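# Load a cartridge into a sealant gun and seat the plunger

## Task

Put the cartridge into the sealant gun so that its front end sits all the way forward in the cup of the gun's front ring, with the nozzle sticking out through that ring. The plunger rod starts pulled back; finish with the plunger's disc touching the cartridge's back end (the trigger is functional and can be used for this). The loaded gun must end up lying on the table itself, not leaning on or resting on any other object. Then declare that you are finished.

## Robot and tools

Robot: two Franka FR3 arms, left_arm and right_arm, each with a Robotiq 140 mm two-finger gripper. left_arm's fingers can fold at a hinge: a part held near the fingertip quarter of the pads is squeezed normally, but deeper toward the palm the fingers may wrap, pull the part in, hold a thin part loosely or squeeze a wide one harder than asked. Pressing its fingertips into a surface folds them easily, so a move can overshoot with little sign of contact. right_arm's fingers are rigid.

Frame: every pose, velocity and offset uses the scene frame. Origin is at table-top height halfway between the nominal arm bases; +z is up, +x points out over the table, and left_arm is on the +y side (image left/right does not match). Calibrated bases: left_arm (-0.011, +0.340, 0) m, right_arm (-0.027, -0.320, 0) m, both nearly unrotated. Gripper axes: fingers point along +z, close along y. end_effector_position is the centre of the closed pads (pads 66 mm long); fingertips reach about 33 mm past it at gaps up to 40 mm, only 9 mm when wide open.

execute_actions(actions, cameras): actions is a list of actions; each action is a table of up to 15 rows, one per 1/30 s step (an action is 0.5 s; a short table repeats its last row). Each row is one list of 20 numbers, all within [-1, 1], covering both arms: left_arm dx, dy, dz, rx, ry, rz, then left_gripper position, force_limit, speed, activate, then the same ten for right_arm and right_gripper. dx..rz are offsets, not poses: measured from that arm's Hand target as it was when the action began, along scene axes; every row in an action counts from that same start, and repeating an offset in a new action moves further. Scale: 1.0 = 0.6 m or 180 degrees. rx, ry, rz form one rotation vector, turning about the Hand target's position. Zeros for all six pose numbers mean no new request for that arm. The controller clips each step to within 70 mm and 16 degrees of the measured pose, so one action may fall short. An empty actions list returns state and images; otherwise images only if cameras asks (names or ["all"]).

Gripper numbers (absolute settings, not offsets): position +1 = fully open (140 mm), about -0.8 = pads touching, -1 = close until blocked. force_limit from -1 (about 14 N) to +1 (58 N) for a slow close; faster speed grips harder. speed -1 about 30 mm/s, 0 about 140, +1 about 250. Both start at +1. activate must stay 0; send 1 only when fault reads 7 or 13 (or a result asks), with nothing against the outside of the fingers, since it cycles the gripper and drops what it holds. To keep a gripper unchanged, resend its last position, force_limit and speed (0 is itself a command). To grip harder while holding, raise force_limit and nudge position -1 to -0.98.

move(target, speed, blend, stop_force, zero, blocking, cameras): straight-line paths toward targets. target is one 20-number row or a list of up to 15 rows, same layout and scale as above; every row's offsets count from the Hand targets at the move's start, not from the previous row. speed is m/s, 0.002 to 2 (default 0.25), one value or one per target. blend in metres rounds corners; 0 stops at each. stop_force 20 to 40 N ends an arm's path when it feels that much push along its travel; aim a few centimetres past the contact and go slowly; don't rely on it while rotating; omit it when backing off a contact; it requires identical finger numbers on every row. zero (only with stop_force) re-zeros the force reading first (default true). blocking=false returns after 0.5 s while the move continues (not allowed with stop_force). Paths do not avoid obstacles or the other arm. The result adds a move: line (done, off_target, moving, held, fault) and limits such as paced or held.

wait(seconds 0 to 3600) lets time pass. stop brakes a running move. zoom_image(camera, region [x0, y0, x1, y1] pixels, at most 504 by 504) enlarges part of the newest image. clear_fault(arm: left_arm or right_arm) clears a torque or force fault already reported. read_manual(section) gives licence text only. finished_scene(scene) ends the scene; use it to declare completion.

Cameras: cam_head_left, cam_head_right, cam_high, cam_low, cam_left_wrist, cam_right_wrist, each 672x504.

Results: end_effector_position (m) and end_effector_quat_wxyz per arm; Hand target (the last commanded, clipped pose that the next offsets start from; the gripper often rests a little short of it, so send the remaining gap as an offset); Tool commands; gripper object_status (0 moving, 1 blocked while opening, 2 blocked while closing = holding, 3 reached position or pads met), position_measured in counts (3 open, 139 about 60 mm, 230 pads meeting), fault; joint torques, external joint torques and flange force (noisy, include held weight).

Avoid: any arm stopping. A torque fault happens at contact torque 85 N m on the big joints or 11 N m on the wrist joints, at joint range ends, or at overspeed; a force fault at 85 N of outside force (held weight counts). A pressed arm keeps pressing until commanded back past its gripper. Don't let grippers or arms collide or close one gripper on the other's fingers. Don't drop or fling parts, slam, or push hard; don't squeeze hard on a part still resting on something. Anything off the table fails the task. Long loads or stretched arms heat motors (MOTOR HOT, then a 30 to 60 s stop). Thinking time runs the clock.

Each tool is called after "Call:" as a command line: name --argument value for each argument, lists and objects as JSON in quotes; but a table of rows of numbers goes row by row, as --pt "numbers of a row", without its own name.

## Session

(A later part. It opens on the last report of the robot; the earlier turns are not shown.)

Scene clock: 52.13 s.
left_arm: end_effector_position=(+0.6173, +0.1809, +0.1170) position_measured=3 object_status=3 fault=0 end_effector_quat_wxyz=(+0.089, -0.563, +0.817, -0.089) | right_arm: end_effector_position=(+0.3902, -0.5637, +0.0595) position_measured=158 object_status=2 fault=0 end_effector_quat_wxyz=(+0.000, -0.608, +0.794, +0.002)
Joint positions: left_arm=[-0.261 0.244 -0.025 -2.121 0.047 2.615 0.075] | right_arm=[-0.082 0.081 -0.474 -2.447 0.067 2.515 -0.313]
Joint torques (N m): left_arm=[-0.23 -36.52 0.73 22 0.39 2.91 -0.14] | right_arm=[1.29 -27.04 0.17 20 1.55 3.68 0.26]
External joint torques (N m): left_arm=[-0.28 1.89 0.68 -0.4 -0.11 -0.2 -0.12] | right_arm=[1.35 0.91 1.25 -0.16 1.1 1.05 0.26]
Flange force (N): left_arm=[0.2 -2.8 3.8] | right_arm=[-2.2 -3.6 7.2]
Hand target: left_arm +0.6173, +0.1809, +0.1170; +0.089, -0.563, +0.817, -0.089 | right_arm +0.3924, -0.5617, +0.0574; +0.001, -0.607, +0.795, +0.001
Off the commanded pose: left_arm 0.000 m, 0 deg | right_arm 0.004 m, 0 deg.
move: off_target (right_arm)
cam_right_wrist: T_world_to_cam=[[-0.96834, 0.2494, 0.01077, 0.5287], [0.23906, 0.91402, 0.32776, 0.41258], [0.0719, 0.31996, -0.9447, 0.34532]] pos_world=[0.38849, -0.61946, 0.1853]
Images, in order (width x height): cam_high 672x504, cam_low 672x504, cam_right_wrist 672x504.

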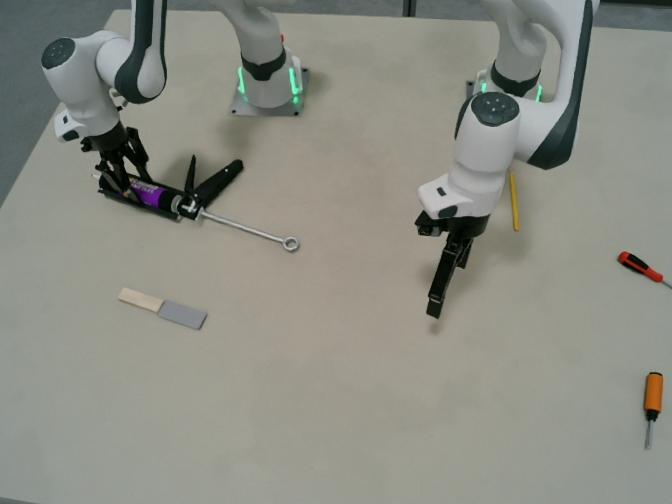

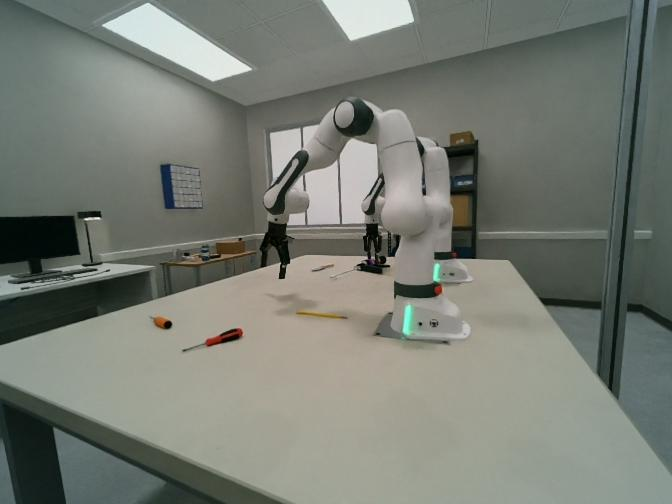

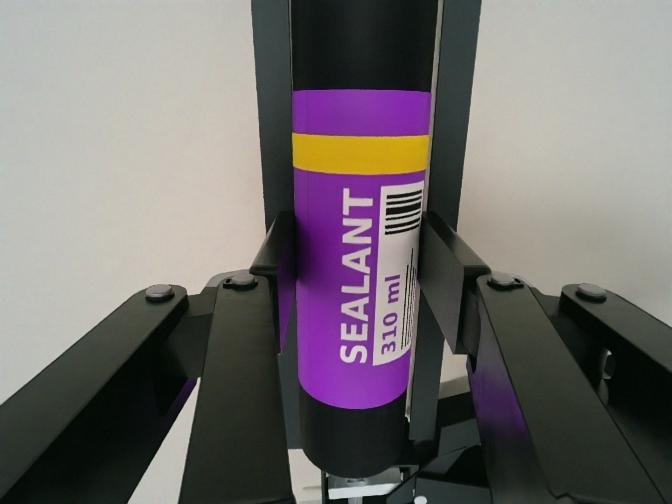

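Call:
move --pt "0 0 0 0 0 0 1 1 1 0 0 0 0.004 0 0 0 -1 0 -1 0" --pt "0 0 0 0 0 0 1 1 1 0 0 0 0.004 0 0 0 0.0 0 -1 0" --cameras '["cam_right_wrist","cam_high","cam_low"]' --speed 0.03

Call:
zoom_image --camera "cam_low" --region '[320, 230, 410, 300]'

Call:
zoom_image --camera "cam_high" --region '[85, 140, 215, 230]'

Scene clock: 54.30 s.
left_arm: end_effector_position=(+0.6173, +0.1809, +0.1170) position_measured=3 object_status=3 fault=0 end_effector_quat_wxyz=(+0.089, -0.563, +0.817, -0.089) | right_arm: end_effector_position=(+0.3913, -0.5622, +0.0597) position_measured=129 object_status=0 fault=0 end_effector_quat_wxyz=(+0.001, -0.609, +0.793, +0.002)
Joint positions: left_arm=[-0.261 0.244 -0.025 -2.121 0.047 2.615 0.075] | right_arm=[-0.08 0.081 -0.472 -2.447 0.067 2.515 -0.312]
Joint torques (N m): left_arm=[-0.27 -36.51 0.69 21.98 0.37 2.91 -0.15] | right_arm=[0.47 -29.13 -1.46 20.56 0.47 2.78 0.22]
External joint torques (N m): left_arm=[-0.27 1.89 0.69 -0.46 -0.12 -0.21 -0.13] | right_arm=[0.53 -1.25 -0.39 0.47 0.02 0.17 0.22]
Flange force (N): left_arm=[0.2 -2.5 3.8] | right_arm=[-1.4 2.3 -3.4]
Hand target: left_arm +0.6173, +0.1809, +0.1170; +0.089, -0.563, +0.817, -0.089 | right_arm +0.3924, -0.5617, +0.0598; +0.001, -0.607, +0.795, +0.001
Off the commanded pose: left_arm 0.000 m, 0 deg | right_arm 0.001 m, 0 deg.
move: done
cam_right_wrist: T_world_to_cam=[[-0.96899, 0.24689, 0.01012, 0.52821], [0.23646, 0.91464, 0.32791, 0.41225], [0.0717, 0.32013, -0.94466, 0.34513]] pos_world=[0.38961, -0.61795, 0.18551]
Images, in order (width x height): cam_high 672x504, cam_low 672x504, cam_right_wrist 672x504.

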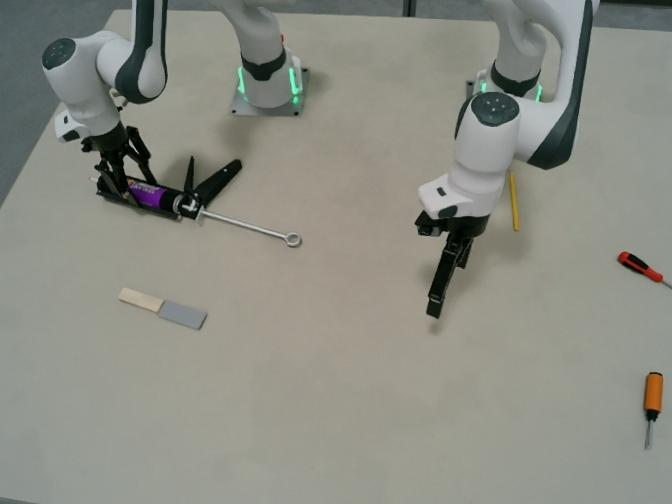

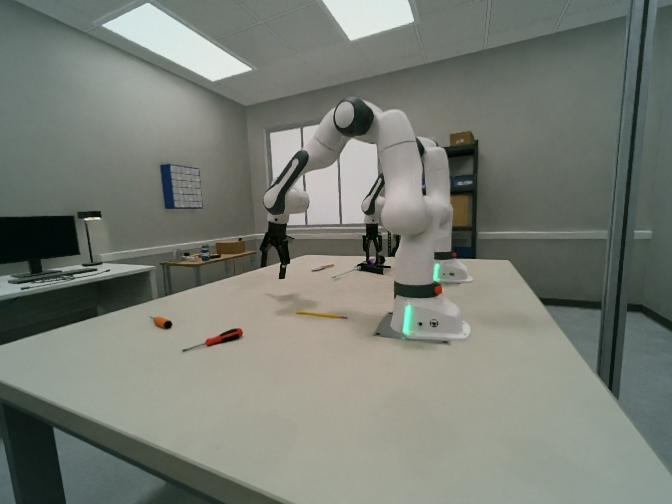

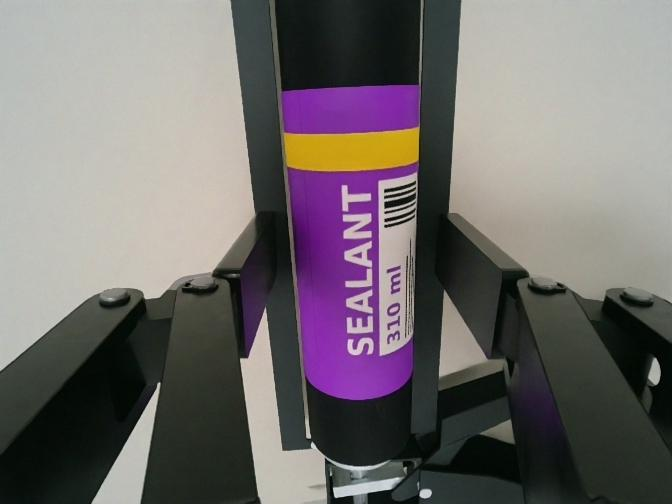

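Scaled by 5.600 from the camera's image (finer frame: 960x720).

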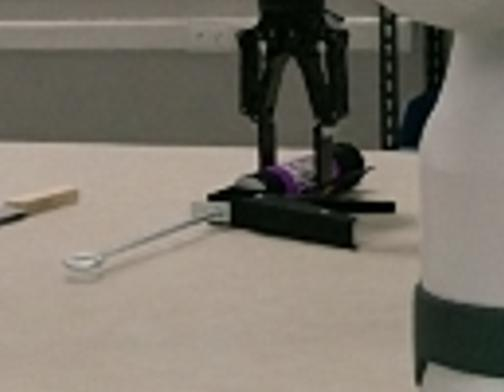

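Scaled by 3.877 from the camera's image (finer frame: 960x720).

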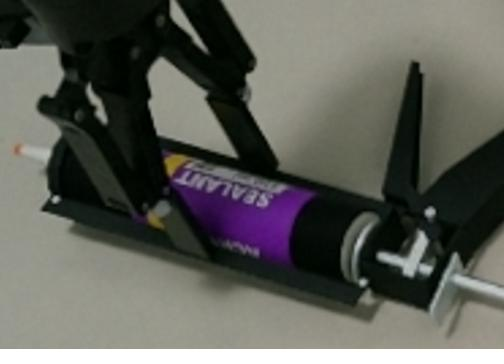

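Call:
move --pt "0 0 0 0 0 0 1 1 1 0 0 0 0.05 0 0 0 0.0 0 -1 0" --pt "0 0 0 0 0 0 1 1 1 0 -0.04 -0.145 0.15 0 0 0 0.4 0 0 0" --cameras '["cam_right_wrist","cam_high","cam_head_left"]' --speed 0.15

Call:
zoom_image --camera "cam_right_wrist" --region '[240, 60, 440, 260]'

Call:
zoom_image --camera "cam_high" --region '[85, 140, 215, 230]'

Scene clock: 57.97 s.
left_arm: end_effector_position=(+0.6173, +0.1809, +0.1170) position_measured=3 object_status=3 fault=0 end_effector_quat_wxyz=(+0.089, -0.563, +0.817, -0.089) | right_arm: end_effector_position=(+0.3697, -0.6490, +0.1508) position_measured=78 object_status=0 fault=0 end_effector_quat_wxyz=(+0.002, -0.605, +0.796, -0.002)
Joint positions: left_arm=[-0.261 0.244 -0.025 -2.121 0.047 2.615 0.075] | right_arm=[-0.16 -0.019 -0.564 -2.279 -0.01 2.267 -0.416]
Joint torques (N m): left_arm=[-0.26 -36.56 0.69 22 0.39 2.92 -0.15] | right_arm=[0.14 -27.15 -0.38 24.02 0.65 2.47 -0.14]
External joint torques (N m): left_arm=[-0.34 1.82 0.61 -0.41 -0.1 -0.2 -0.12] | right_arm=[0.12 -1.12 -0.7 0.94 0.06 -0.17 -0.14]
Flange force (N): left_arm=[0.3 -2.6 3.7] | right_arm=[0.8 0.3 -3.1]
Hand target: left_arm +0.6173, +0.1809, +0.1170; +0.089, -0.563, +0.817, -0.089 | right_arm +0.3684, -0.6487, +0.1498; +0.001, -0.607, +0.795, +0.001
Off the commanded pose: left_arm 0.000 m, 0 deg | right_arm 0.002 m, 0 deg.
move: done
cam_right_wrist: T_world_to_cam=[[-0.96687, 0.25524, 0.00282, 0.53354], [0.24219, 0.91386, 0.32589, 0.4645], [0.0806, 0.31578, -0.9454, 0.45453]] pos_world=[0.36673, -0.7042, 0.27683]
Images, in order (width x height): cam_head_left 672x504, cam_high 672x504, cam_right_wrist 672x504.

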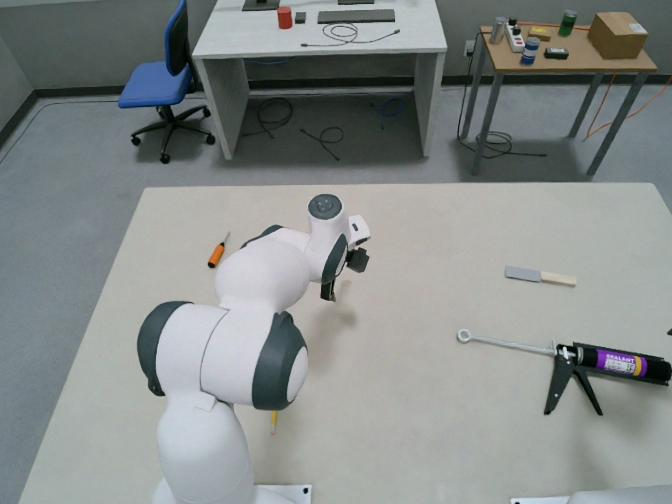

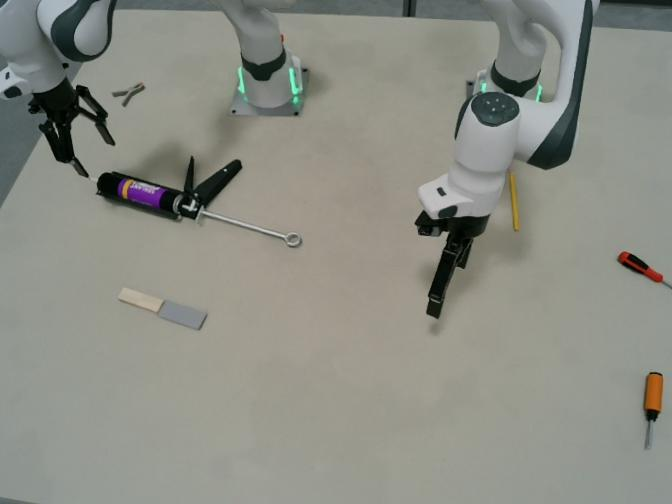

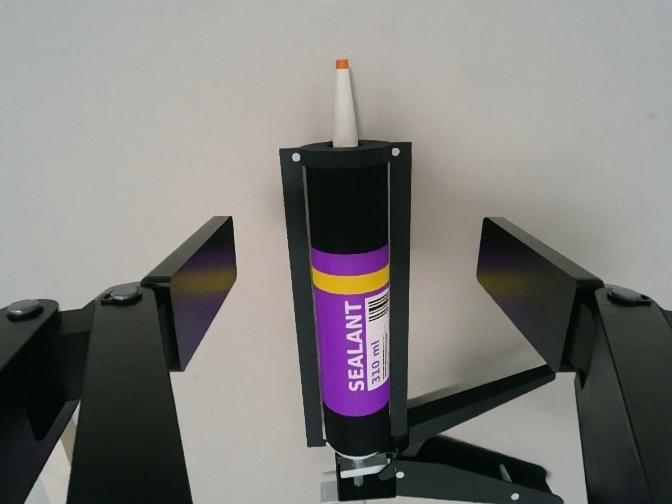

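Scaled by 2.520 from the camera's image (finer frame: 960x720).

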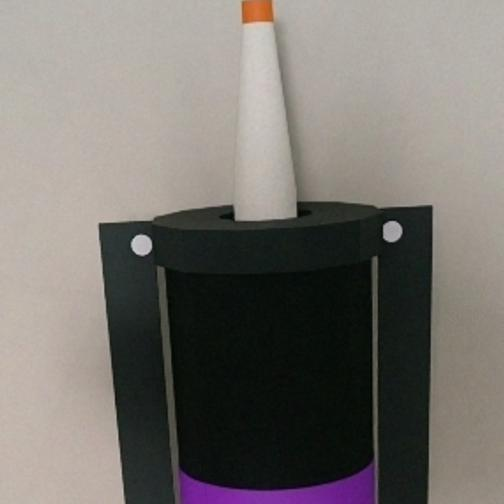

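Scaled by 3.877 from the camera's image (finer frame: 960x720).

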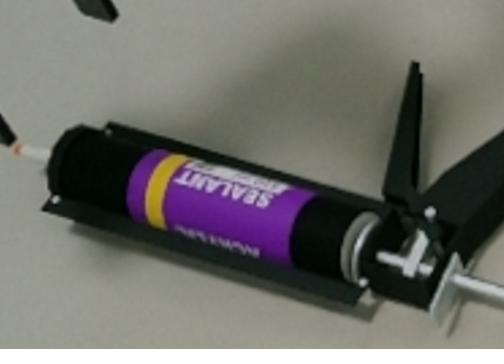

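Call:
move --pt "-0.2038 -0.4265 0.055 0.0097 0.0793 0.0376 -1 -1 1 0 0.0398 0.1442 -0.0667 0 0 0.009 0.4 0 0 0" --pt "-0.2038 -0.4265 0.055 0.0097 0.0793 0.0376 -1 -1 1 0 0.0398 0.1442 -0.1863 0 0 0.009 0.4 0 0 0" --cameras '["cam_right_wrist","cam_left_wrist","cam_high"]' --speed '[0.25,0.1]'

Scene clock: 63.60 s.
left_arm: end_effector_position=(+0.4961, -0.0745, +0.1510) position_measured=237 object_status=3 fault=0 end_effector_quat_wxyz=(+0.002, -0.612, +0.790, -0.001) | right_arm: end_effector_position=(+0.3917, -0.5616, +0.0389) position_measured=78 object_status=3 fault=0 end_effector_quat_wxyz=(+0.001, -0.617, +0.787, +0.001)
Joint positions: left_arm=[-0.662 0.382 -0.066 -1.728 0.033 2.113 -0.454] | right_arm=[-0.096 0.133 -0.449 -2.453 0.111 2.569 -0.362]
Joint velocities: left_arm=[within noise] | right_arm=[0 0 0.001 0 0 0.001 -0.007]
Joint torques (N m): left_arm=[-0.22 -41.64 0.28 24.25 0.46 2.13 -0.36] | right_arm=[-0.44 -29.57 -1.63 20.11 0.95 2.92 -0.29]
External joint torques (N m): left_arm=[-0.21 2.54 0.77 0.2 -0.2 -0.5 -0.36] | right_arm=[-0.42 -0.43 -0.02 0.74 0.53 0.29 -0.29]
Flange force (N): left_arm=[4.4 -8.4 1.4] | right_arm=[1.9 -2.1 1.3]
Hand target: left_arm +0.4950, -0.0750, +0.1500; +0.000, -0.615, +0.788, +0.000 | right_arm +0.3923, -0.5621, +0.0381; +0.001, -0.618, +0.786, +0.001
Off the commanded pose: left_arm 0.002 m, 0 deg | right_arm 0.001 m, 0 deg.
move: done
cam_left_wrist: T_world_to_cam=[[-0.97046, 0.24032, -0.02116, 0.51684], [0.2169, 0.90753, 0.35963, -0.09584], [0.10563, 0.34442, -0.93285, 0.257]] pos_world=[0.49522, -0.12575, 0.28515]
cam_right_wrist: T_world_to_cam=[[-0.97362, 0.22798, 0.00938, 0.51994], [0.21841, 0.91929, 0.32741, 0.42815], [0.06602, 0.32083, -0.94483, 0.32786]] pos_world=[0.39106, -0.61732, 0.16471]
Images, in order (width x height): cam_high 672x504, cam_left_wrist 672x504, cam_right_wrist 672x504.

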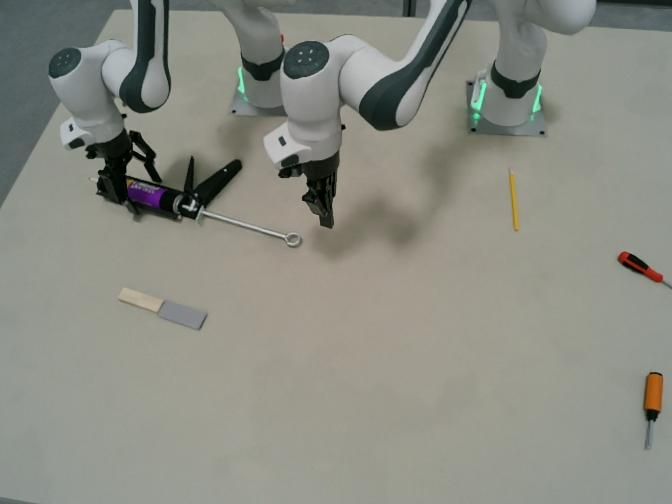

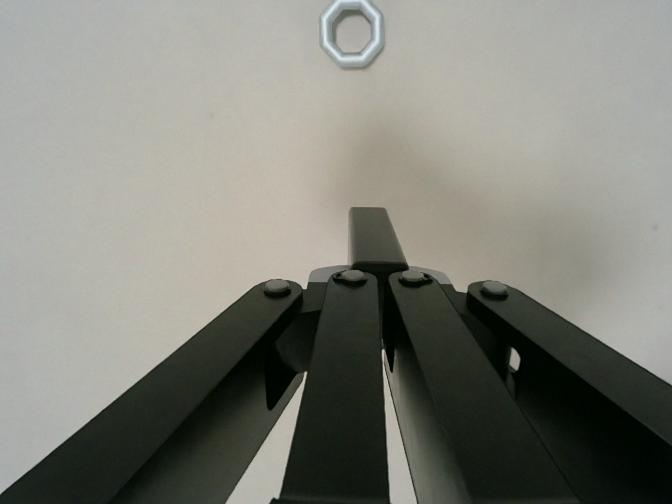

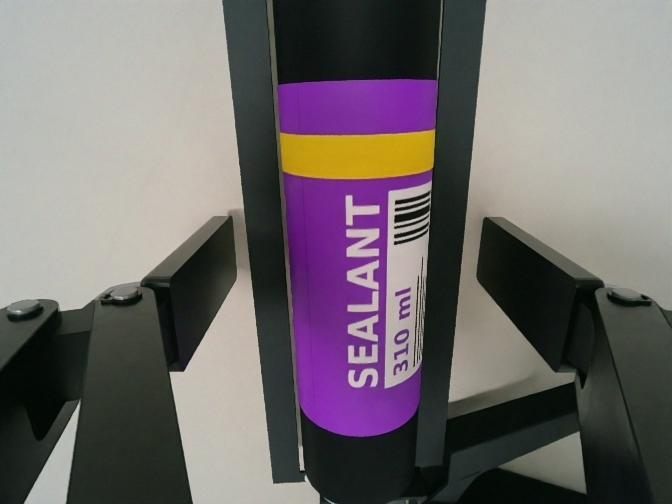

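Call:
move --pt "-0.0035 -0.054 -0.18 0 0 0.008 -1 -1 1 0 0 0 0 0 0 0 -1 -0.5 -1 0" --cameras '["cam_right_wrist","cam_left_wrist","cam_high"]' --speed 0.12

Call:
wait --seconds 0.7

Scene clock: 66.63 s.
left_arm: end_effector_position=(+0.4923, -0.1069, +0.0427) position_measured=237 object_status=3 fault=0 end_effector_quat_wxyz=(+0.000, -0.623, +0.782, +0.000) | right_arm: end_effector_position=(+0.3924, -0.5618, +0.0392) position_measured=109 object_status=2 fault=0 end_effector_quat_wxyz=(+0.001, -0.618, +0.786, +0.000)
Joint positions: left_arm=[-0.716 0.581 -0.049 -1.709 0.035 2.288 -0.52] | right_arm=[-0.096 0.133 -0.449 -2.452 0.111 2.57 -0.365]
Joint velocities: left_arm=[-0.001 0 0.001 0.001 0 0.004 -0.006] | right_arm=[within noise]
Joint torques (N m): left_arm=[-1.1 -45.41 1.22 22.67 0.48 2.69 -0.44] | right_arm=[-0.15 -27.93 -2.01 19.63 0.94 3.38 -0.12]
External joint torques (N m): left_arm=[-1.04 2.75 1.67 0.07 -0.1 0.09 -0.44] | right_arm=[-0.13 1.23 -0.4 0.22 0.52 0.74 -0.12]
Flange force (N): left_arm=[5.3 -6.4 4.6] | right_arm=[2.0 -3.6 6.2]
Hand target: left_arm +0.4929, -0.1074, +0.0420; +0.000, -0.625, +0.780, +0.000 | right_arm +0.3923, -0.5621, +0.0381; +0.001, -0.618, +0.786, +0.001
Off the commanded pose: left_arm 0.001 m, 0 deg | right_arm 0.001 m, 0 deg.
move: done
cam_left_wrist: T_world_to_cam=[[-0.97648, 0.21507, -0.01509, 0.51862], [0.19558, 0.91311, 0.35774, -0.01549], [0.09071, 0.34637, -0.9337, 0.17517]] pos_world=[0.49356, -0.15807, 0.17692]
cam_right_wrist: T_world_to_cam=[[-0.97441, 0.22464, 0.00759, 0.51922], [0.2147, 0.92023, 0.32724, 0.43011], [0.06652, 0.3205, -0.94491, 0.32787]] pos_world=[0.39178, -0.61751, 0.16511]
Images, in order (width x height): cam_high 672x504, cam_left_wrist 672x504, cam_right_wrist 672x504.

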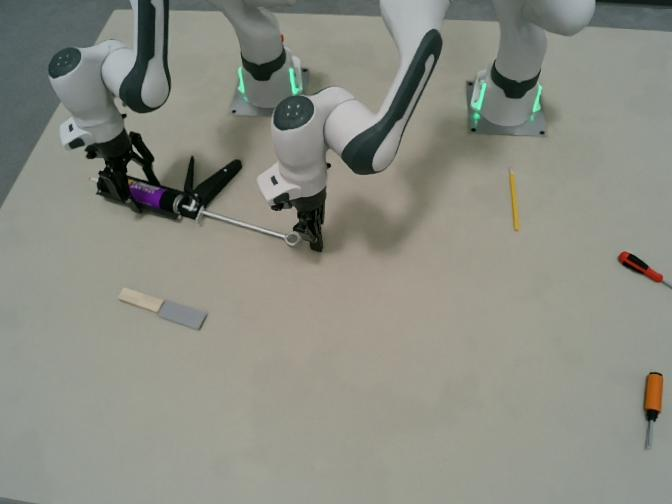

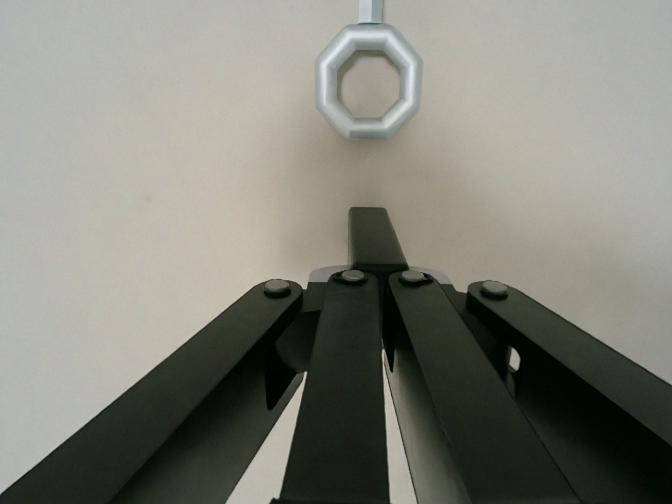

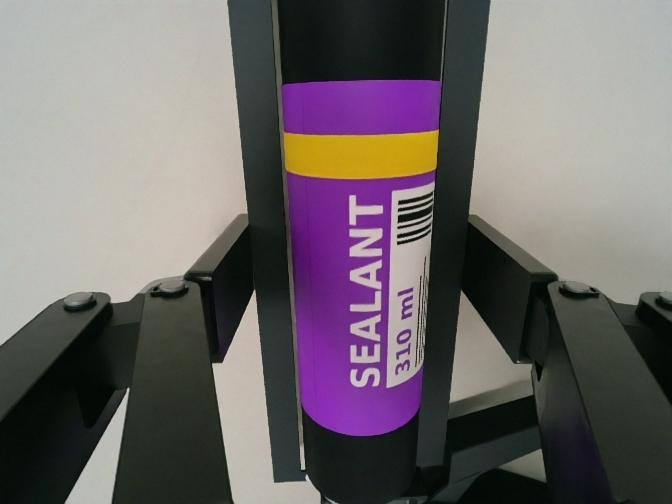

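Scene clock: 67.33 s.
left_arm: end_effector_position=(+0.4924, -0.1070, +0.0428) position_measured=237 object_status=3 fault=0 end_effector_quat_wxyz=(+0.000, -0.623, +0.782, +0.000) | right_arm: end_effector_position=(+0.3924, -0.5618, +0.0392) position_measured=109 object_status=2 fault=0 end_effector_quat_wxyz=(+0.001, -0.618, +0.786, +0.000)
Joint positions: left_arm=[-0.716 0.581 -0.049 -1.709 0.035 2.288 -0.521] | right_arm=[-0.096 0.133 -0.449 -2.452 0.111 2.57 -0.365]
Joint torques (N m): left_arm=[-0.79 -45.39 0.79 22.68 0.47 2.73 -0.39] | right_arm=[-0.13 -27.97 -2.03 19.67 0.93 3.37 -0.08]
External joint torques (N m): left_arm=[-0.5 2.84 1.43 0.02 -0.12 0.11 -0.39] | right_arm=[-0.03 1.13 -0.35 0.3 0.51 0.73 -0.08]
Flange force (N): left_arm=[4.6 -6.6 4.8] | right_arm=[1.7 -3.6 5.8]
Hand target: left_arm +0.4929, -0.1074, +0.0420; +0.000, -0.625, +0.780, +0.000 | right_arm +0.3923, -0.5621, +0.0381; +0.001, -0.618, +0.786, +0.001
Tool commands: left_gripper/position=-1.0 left_gripper/force_limit=-1.0 left_gripper/speed=+1.0 left_gripper/activate=+0.0 right_gripper/position=-1.0 right_gripper/force_limit=-0.5 right_gripper/speed=-1.0 right_gripper/activate=+0.0
Off the commanded pose: left_arm 0.001 m, 0 deg | right_arm 0.001 m, 0 deg.
wait: 0.70 s; at rest by 0.17 s

Call:
move --target '[-0.0082,-0.0374,0,0,0,0,-1,-1,1,0,0,0,0,0,0,0,-1,-0.5,-1,0]' --speed 0.06

Call:
move --target '[-0.0161,-0.0733,0,0,0,0,-1,-1,1,0,0.006,0.0243,0,0,0,0,-1,-0.5,-1,0]' --speed 0.02 --stop_force 32 --cameras '["cam_right_wrist","cam_left_wrist","cam_high"]'

Call:
zoom_image --camera "cam_high" --region '[85, 140, 215, 230]'

Scene clock: 69.17 s.
left_arm: end_effector_position=(+0.4888, -0.1301, +0.0432) position_measured=237 object_status=3 fault=0 end_effector_quat_wxyz=(+0.001, -0.622, +0.783, -0.002) | right_arm: end_effector_position=(+0.3924, -0.5618, +0.0392) position_measured=109 object_status=2 fault=0 end_effector_quat_wxyz=(+0.001, -0.618, +0.786, +0.000)
Joint positions: left_arm=[-0.75 0.614 -0.045 -1.652 0.035 2.269 -0.547] | right_arm=[-0.096 0.133 -0.449 -2.452 0.111 2.57 -0.365]
Joint velocities: left_arm=[-0.001 0.001 0 -0.001 -0.001 -0.002 -0.007] | right_arm=[within noise]
Joint torques (N m): left_arm=[-0.77 -46.38 0.85 23.01 0.51 2.19 -0.45] | right_arm=[-0.16 -27.89 -2.07 19.66 0.95 3.38 -0.11]
External joint torques (N m): left_arm=[-0.83 2.73 1.15 0.18 -0.08 -0.43 -0.45] | right_arm=[-0.07 1.15 -0.4 0.33 0.53 0.76 -0.11]
Flange force (N): left_arm=[6.3 -7.8 3.5] | right_arm=[2.0 -3.8 6.0]
Hand target: left_arm +0.4880, -0.1298, +0.0420; +0.000, -0.625, +0.780, +0.000 | right_arm +0.3923, -0.5621, +0.0381; +0.001, -0.618, +0.786, +0.001
Off the commanded pose: left_arm 0.001 m, 0 deg | right_arm 0.001 m, 0 deg.
move: done

Scene clock: 72.80 s.
left_arm: end_effector_position=(+0.4945, -0.1392, +0.0409) position_measured=237 object_status=3 fault=0 end_effector_quat_wxyz=(+0.012, -0.635, +0.772, +0.017) | right_arm: end_effector_position=(+0.3918, -0.5637, +0.0399) position_measured=109 object_status=2 fault=0 end_effector_quat_wxyz=(+0.000, -0.612, +0.791, -0.005)
Joint positions: left_arm=[-0.781 0.679 -0.027 -1.538 0.054 2.184 -0.605] | right_arm=[-0.096 0.127 -0.451 -2.461 0.099 2.582 -0.341]
Joint torques (N m): left_arm=[-13.14 -46.07 -13.55 27.11 -3.43 6.78 -0.46] | right_arm=[8.42 -30.81 7.13 16.39 2.01 1.69 0.36]
External joint torques (N m): left_arm=[-13.03 5.1 -13.5 3.82 -4.07 4.24 -0.46] | right_arm=[8.34 -1.93 8.57 -2.94 1.6 -0.97 0.36]
Flange force (N): left_arm=[31.9 -13.4 11.8] | right_arm=[-20.0 5.7 -1.1]
Hand target: left_arm +0.4783, -0.1738, +0.0420; +0.000, -0.625, +0.780, +0.000 | right_arm +0.3959, -0.5476, +0.0381; +0.001, -0.618, +0.786, +0.001
Off the commanded pose: left_arm 0.038 m, 3 deg | right_arm 0.017 m, 1 deg.
move: off_target (left_arm, right_arm)
cam_left_wrist: T_world_to_cam=[[-0.98286, 0.18427, -0.00508, 0.52621], [0.16732, 0.90334, 0.39494, 0.02535], [0.07737, 0.38732, -0.91869, 0.19612]] pos_world=[0.49777, -0.19583, 0.17283]
cam_right_wrist: T_world_to_cam=[[-0.9707, 0.2403, 0.00036, 0.52666], [0.22776, 0.91957, 0.32018, 0.42649], [0.07661, 0.31088, -0.94736, 0.31994]] pos_world=[0.38958, -0.61821, 0.16635]
Images, in order (width x height): cam_high 672x504, cam_left_wrist 672x504, cam_right_wrist 672x504.

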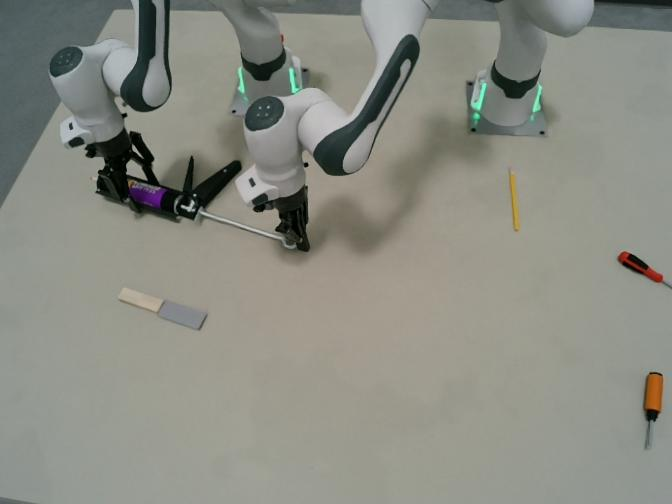

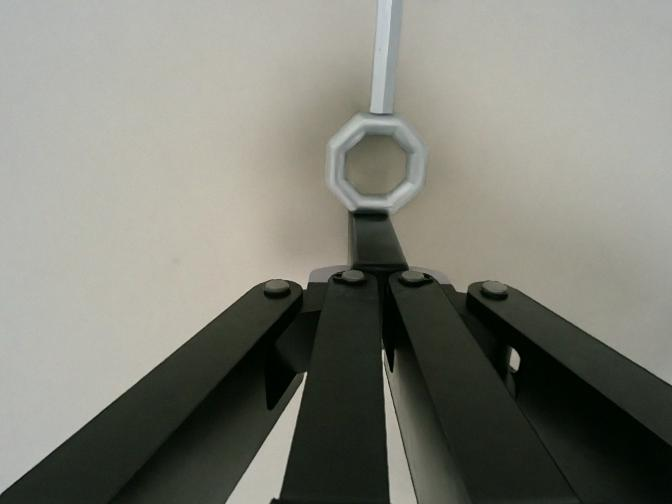

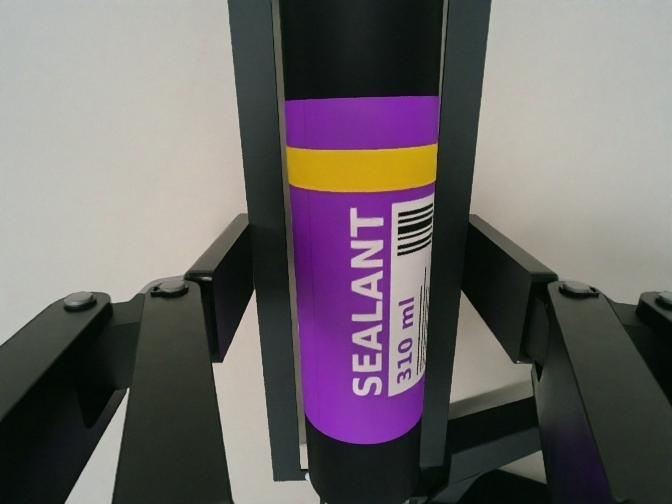

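Scaled by 3.877 from the camera's image (finer frame: 960x720).

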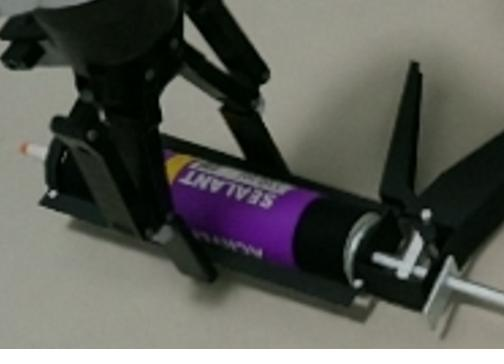

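Call:
zoom_image --camera "cam_high" --region '[160, 180, 230, 235]'

Call:
zoom_image --camera "cam_high" --region '[85, 150, 145, 200]'

Call:
zoom_image --camera "cam_high" --region '[190, 190, 320, 260]'

Scaled by 7.200 from the camera's image (finer frame: 960x720).

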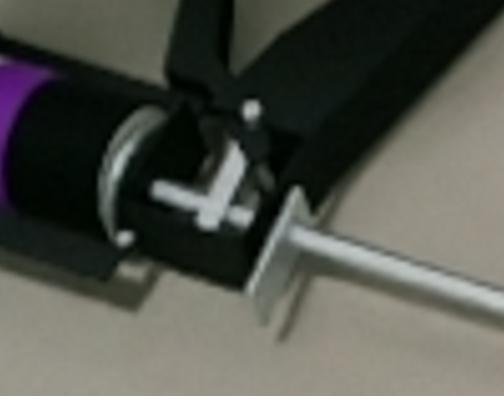

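Scaled by 8.400 from the camera's image (finer frame: 960x720).

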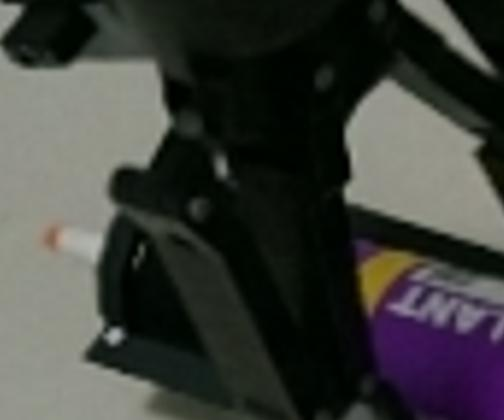

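Scaled by 3.877 from the camera's image (finer frame: 960x720).

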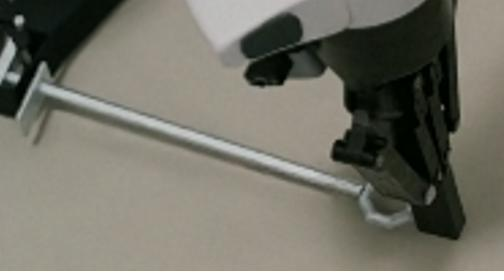

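Call:
move --target '[-0.0205,-0.0448,0,0,0,0,-1,-1,1,0,0.006,0.0233,0,0,0,0,-1,-0.5,-1,0]' --speed 0.02 --stop_force 38 --zero false --cameras '["cam_right_wrist","cam_left_wrist","cam_high"]'

Call:
zoom_image --camera "cam_high" --region '[160, 180, 230, 235]'

Call:
zoom_image --camera "cam_high" --region '[85, 150, 145, 200]'

Scene clock: 77.43 s.
left_arm: end_effector_position=(+0.4944, -0.1412, +0.0411) position_measured=237 object_status=3 fault=0 end_effector_quat_wxyz=(+0.020, -0.641, +0.767, +0.024) | right_arm: end_effector_position=(+0.3916, -0.5630, +0.0396) position_measured=109 object_status=2 fault=0 end_effector_quat_wxyz=(-0.001, -0.608, +0.794, -0.010)
Joint positions: left_arm=[-0.777 0.694 -0.043 -1.509 0.086 2.158 -0.647] | right_arm=[-0.093 0.122 -0.45 -2.472 0.083 2.597 -0.314]
Joint velocities: left_arm=[0.001 -0.001 -0.002 -0.002 0.003 0.001 -0.005] | right_arm=[within noise]
Joint torques (N m): left_arm=[-20.1 -47.39 -22.16 26.18 -6.13 7.7 -0.51] | right_arm=[14.8 -33.22 14.59 15.37 3.66 0.25 0.74]
External joint torques (N m): left_arm=[-20.16 4.11 -21.93 2.87 -6.79 5.2 -0.51] | right_arm=[14.77 -4.59 16 -3.87 3.24 -2.42 0.74]
Flange force (N): left_arm=[36.0 0.5 10.4] | right_arm=[-35.1 6.5 -6.0]
Hand target: left_arm +0.4651, -0.1930, +0.0441; -0.001, -0.626, +0.780, +0.001 (not the last commanded pose) | right_arm +0.3995, -0.5336, +0.0381; +0.001, -0.618, +0.786, +0.001
Off the commanded pose: left_arm 0.066 m, 4 deg | right_arm 0.031 m, 2 deg.
move: contact (left_arm), off_target (right_arm)
cam_left_wrist: T_world_to_cam=[[-0.98569, 0.16847, -0.00611, 0.52572], [0.15085, 0.89764, 0.41412, 0.03371], [0.07525, 0.40727, -0.9102, 0.20056]] pos_world=[0.49802, -0.20051, 0.1718]
cam_right_wrist: T_world_to_cam=[[-0.96818, 0.2502, -0.00547, 0.5311], [0.23609, 0.9204, 0.31164, 0.42358], [0.083, 0.30043, -0.95018, 0.31108]] pos_world=[0.38837, -0.6162, 0.16648]
Images, in order (width x height): cam_high 672x504, cam_left_wrist 672x504, cam_right_wrist 672x504.

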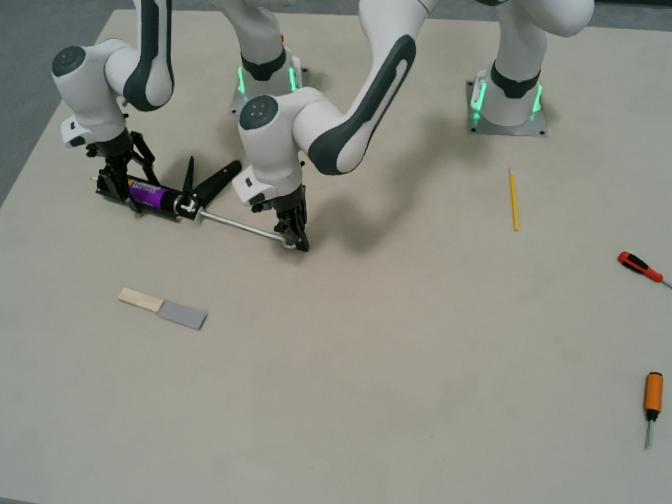

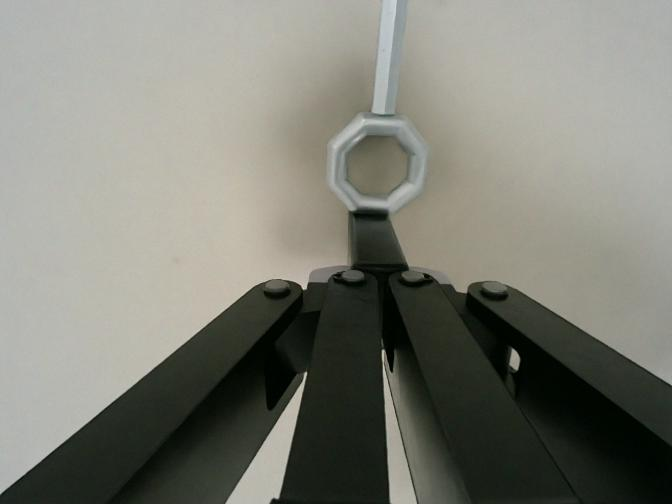

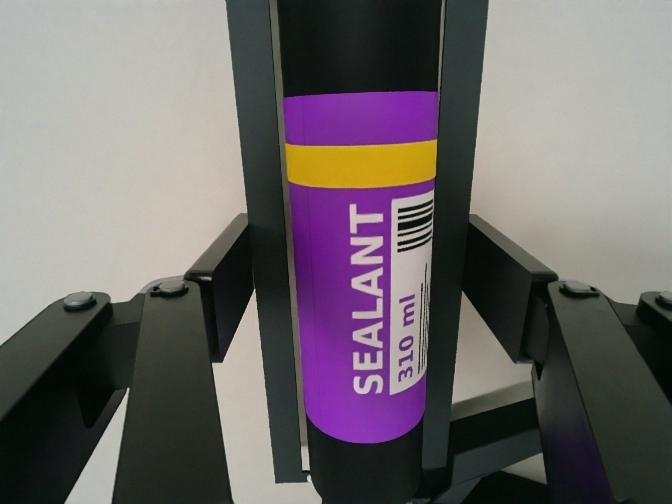

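Scaled by 7.200 from the camera's image (finer frame: 960x720).

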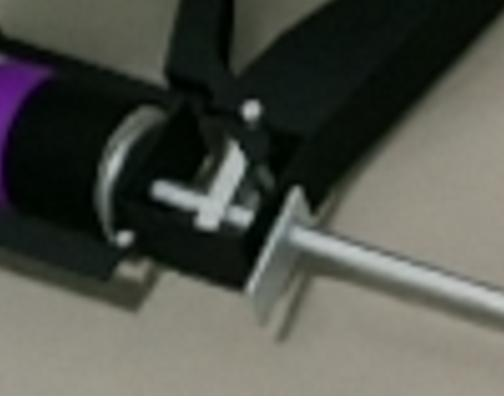

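Scaled by 8.400 from the camera's image (finer frame: 960x720).

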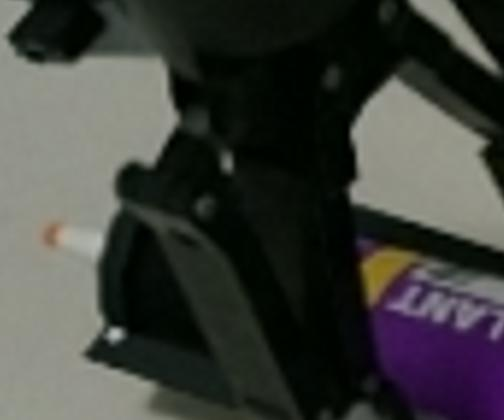

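Call:
move --target '[0.055,0.15,0,0,0,0,-1,-1,1,0,-0.0125,-0.0473,0,0,0,0,-1,-0.5,-1,0]' --speed 0.06

Call:
move --pt "0 0 0 0 0 0 -1 -1 1 0 0 0 0.001 0 0 0 0.4 0 -1 0" --pt "0 0 0 0 0 0 -1 -1 1 0 0 0 0.15 0 0 0 0.4 0 -1 0" --pt "0 0 0 0 0 0 -1 -1 1 0 -0.04 -0.145 0.19 0 0 0 0.4 0 -1 0" --speed 0.15 --cameras '["cam_right_wrist","cam_high","cam_low"]'

Call:
zoom_image --camera "cam_right_wrist" --region '[240, 60, 440, 260]'

Call:
zoom_image --camera "cam_high" --region '[85, 140, 215, 230]'

Call:
zoom_image --camera "cam_low" --region '[320, 230, 410, 300]'

Scene clock: 80.77 s.
left_arm: end_effector_position=(+0.4971, -0.1027, +0.0426) position_measured=237 object_status=3 fault=0 end_effector_quat_wxyz=(-0.002, -0.629, +0.777, +0.003) | right_arm: end_effector_position=(+0.3939, -0.5606, +0.0392) position_measured=109 object_status=2 fault=0 end_effector_quat_wxyz=(+0.002, -0.618, +0.786, -0.001)
Joint positions: left_arm=[-0.645 0.59 -0.12 -1.697 0.085 2.276 -0.556] | right_arm=[-0.105 0.132 -0.436 -2.455 0.109 2.576 -0.359]
Joint velocities: left_arm=[0 0 0 0.002 0 0.001 0.006] | right_arm=[within noise]
Joint torques (N m): left_arm=[0.28 -46.75 -1.34 21.86 0.49 2.7 0.17] | right_arm=[-1.23 -29.69 -3.03 20.44 0.65 2.6 -0.21]
External joint torques (N m): left_arm=[0.29 1.89 0.4 -1 -0.1 0.07 0.16] | right_arm=[-1.23 -0.51 -1.51 1.11 0.23 -0.04 -0.21]
Flange force (N): left_arm=[-0.5 -0.7 3.3] | right_arm=[3.9 -2.0 -1.3]
Hand target: left_arm +0.4981, -0.1030, +0.0441; -0.001, -0.626, +0.780, +0.001 | right_arm +0.3920, -0.5620, +0.0381; +0.001, -0.618, +0.786, +0.001
Off the commanded pose: left_arm 0.002 m, 1 deg | right_arm 0.003 m, 0 deg.
move: done

Scene clock: 84.80 s.
left_arm: end_effector_position=(+0.4972, -0.1028, +0.0427) position_measured=237 object_status=3 fault=0 end_effector_quat_wxyz=(-0.002, -0.628, +0.778, +0.003) | right_arm: end_effector_position=(+0.3692, -0.6496, +0.1534) position_measured=78 object_status=3 fault=0 end_effector_quat_wxyz=(+0.001, -0.617, +0.787, -0.002)
Joint positions: left_arm=[-0.645 0.59 -0.12 -1.697 0.085 2.276 -0.554] | right_arm=[-0.176 -0.024 -0.548 -2.277 -0.014 2.261 -0.442]
Joint velocities: left_arm=[within noise] | right_arm=[0 0 0 0 0 0.001 -0.007]
Joint torques (N m): left_arm=[-0.03 -46.76 -0.97 21.88 0.48 2.7 0.11] | right_arm=[0.09 -26.72 -0.5 24.08 1.15 2.47 -0.17]
External joint torques (N m): left_arm=[0.2 1.69 0.94 -0.83 -0.1 0.09 0.11] | right_arm=[0.22 -0.47 -0.75 0.87 0.55 -0.18 -0.17]
Flange force (N): left_arm=[-0.3 -0.9 3.1] | right_arm=[2.2 -2.5 -1.4]
Hand target: left_arm +0.4981, -0.1030, +0.0441; -0.001, -0.626, +0.780, +0.001 | right_arm +0.3680, -0.6490, +0.1521; +0.001, -0.618, +0.786, +0.001
Off the commanded pose: left_arm 0.002 m, 0 deg | right_arm 0.002 m, 0 deg.
move: done
cam_right_wrist: T_world_to_cam=[[-0.97372, 0.22773, 0.00279, 0.51793], [0.21632, 0.92097, 0.32406, 0.47879], [0.07123, 0.31615, -0.94603, 0.46101]] pos_world=[0.3679, -0.70465, 0.27953]
Images, in order (width x height): cam_high 672x504, cam_low 672x504, cam_right_wrist 672x504.

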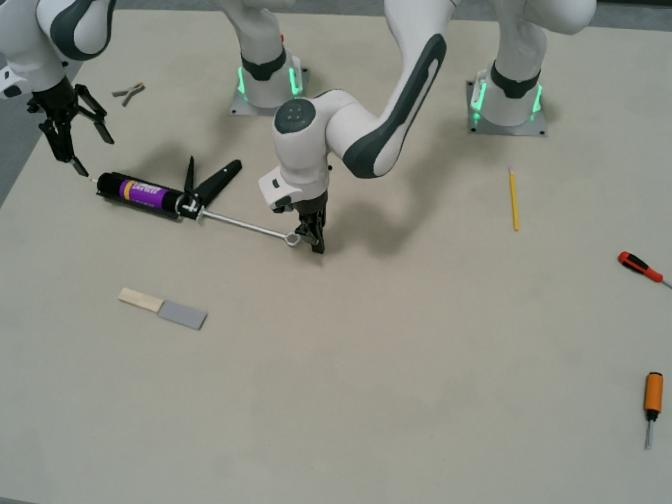

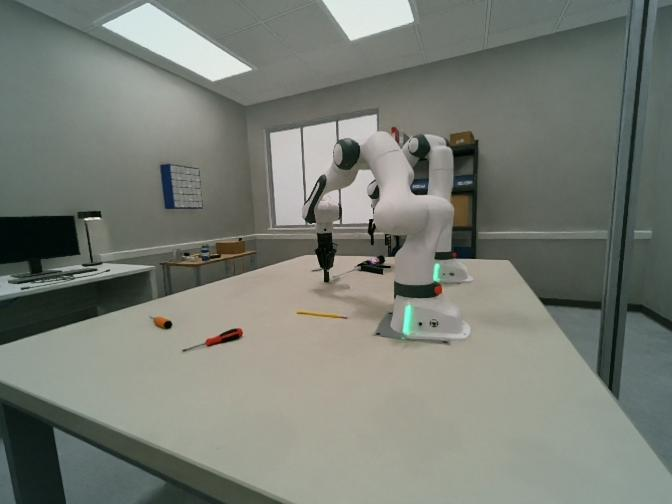

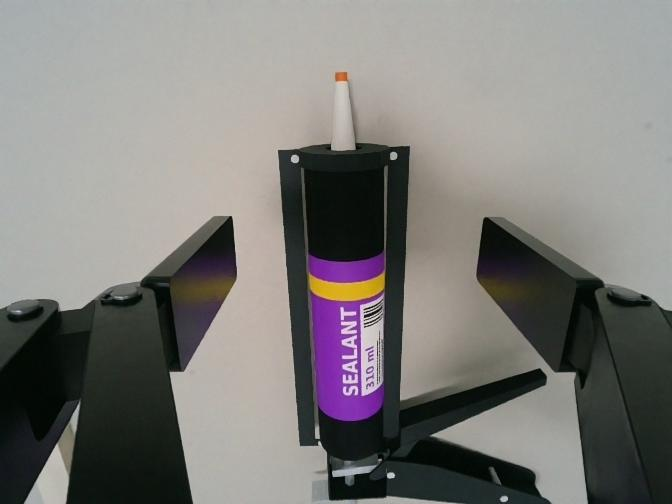

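Scaled by 2.520 from the camera's image (finer frame: 960x720).

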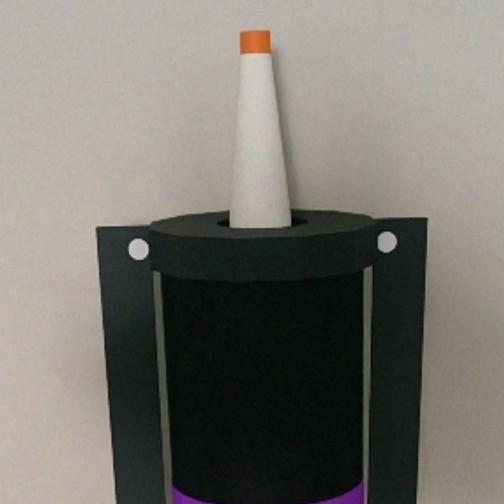

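Scaled by 3.877 from the camera's image (finer frame: 960x720).

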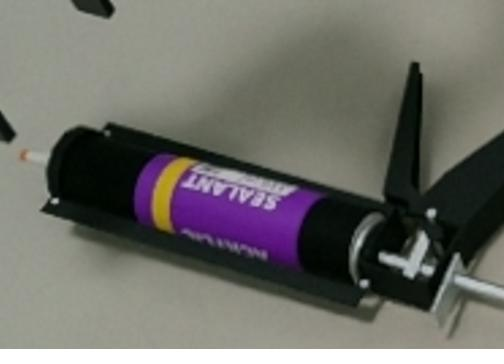

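Scaled by 5.600 from the camera's image (finer frame: 960x720).

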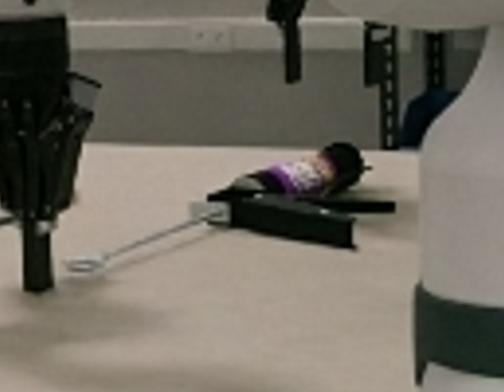

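Call:
zoom_image --camera "cam_right_wrist" --region '[270, 130, 420, 200]'

Call:
zoom_image --camera "cam_high" --region '[90, 165, 130, 200]'

Call:
zoom_image --camera "cam_high" --region '[165, 185, 215, 225]'

Scaled by 3.360 from the camera's image (finer frame: 960x720).

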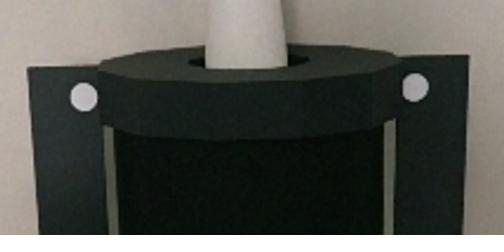

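Scaled by 12.600 from the camera's image (finer frame: 960x720).

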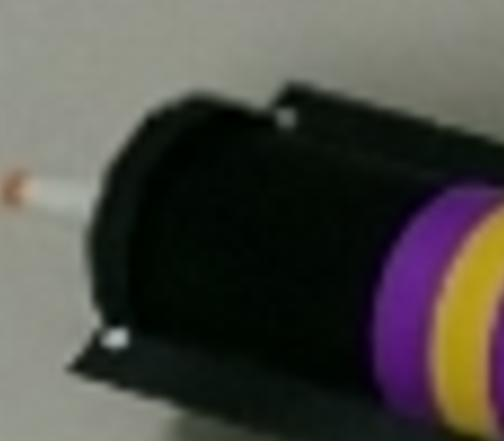

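Scaled by 10.080 from the camera's image (finer frame: 960x720).

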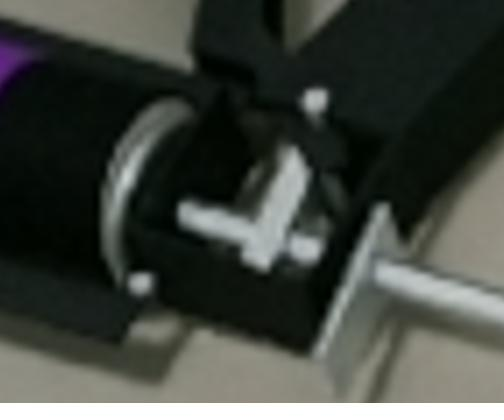

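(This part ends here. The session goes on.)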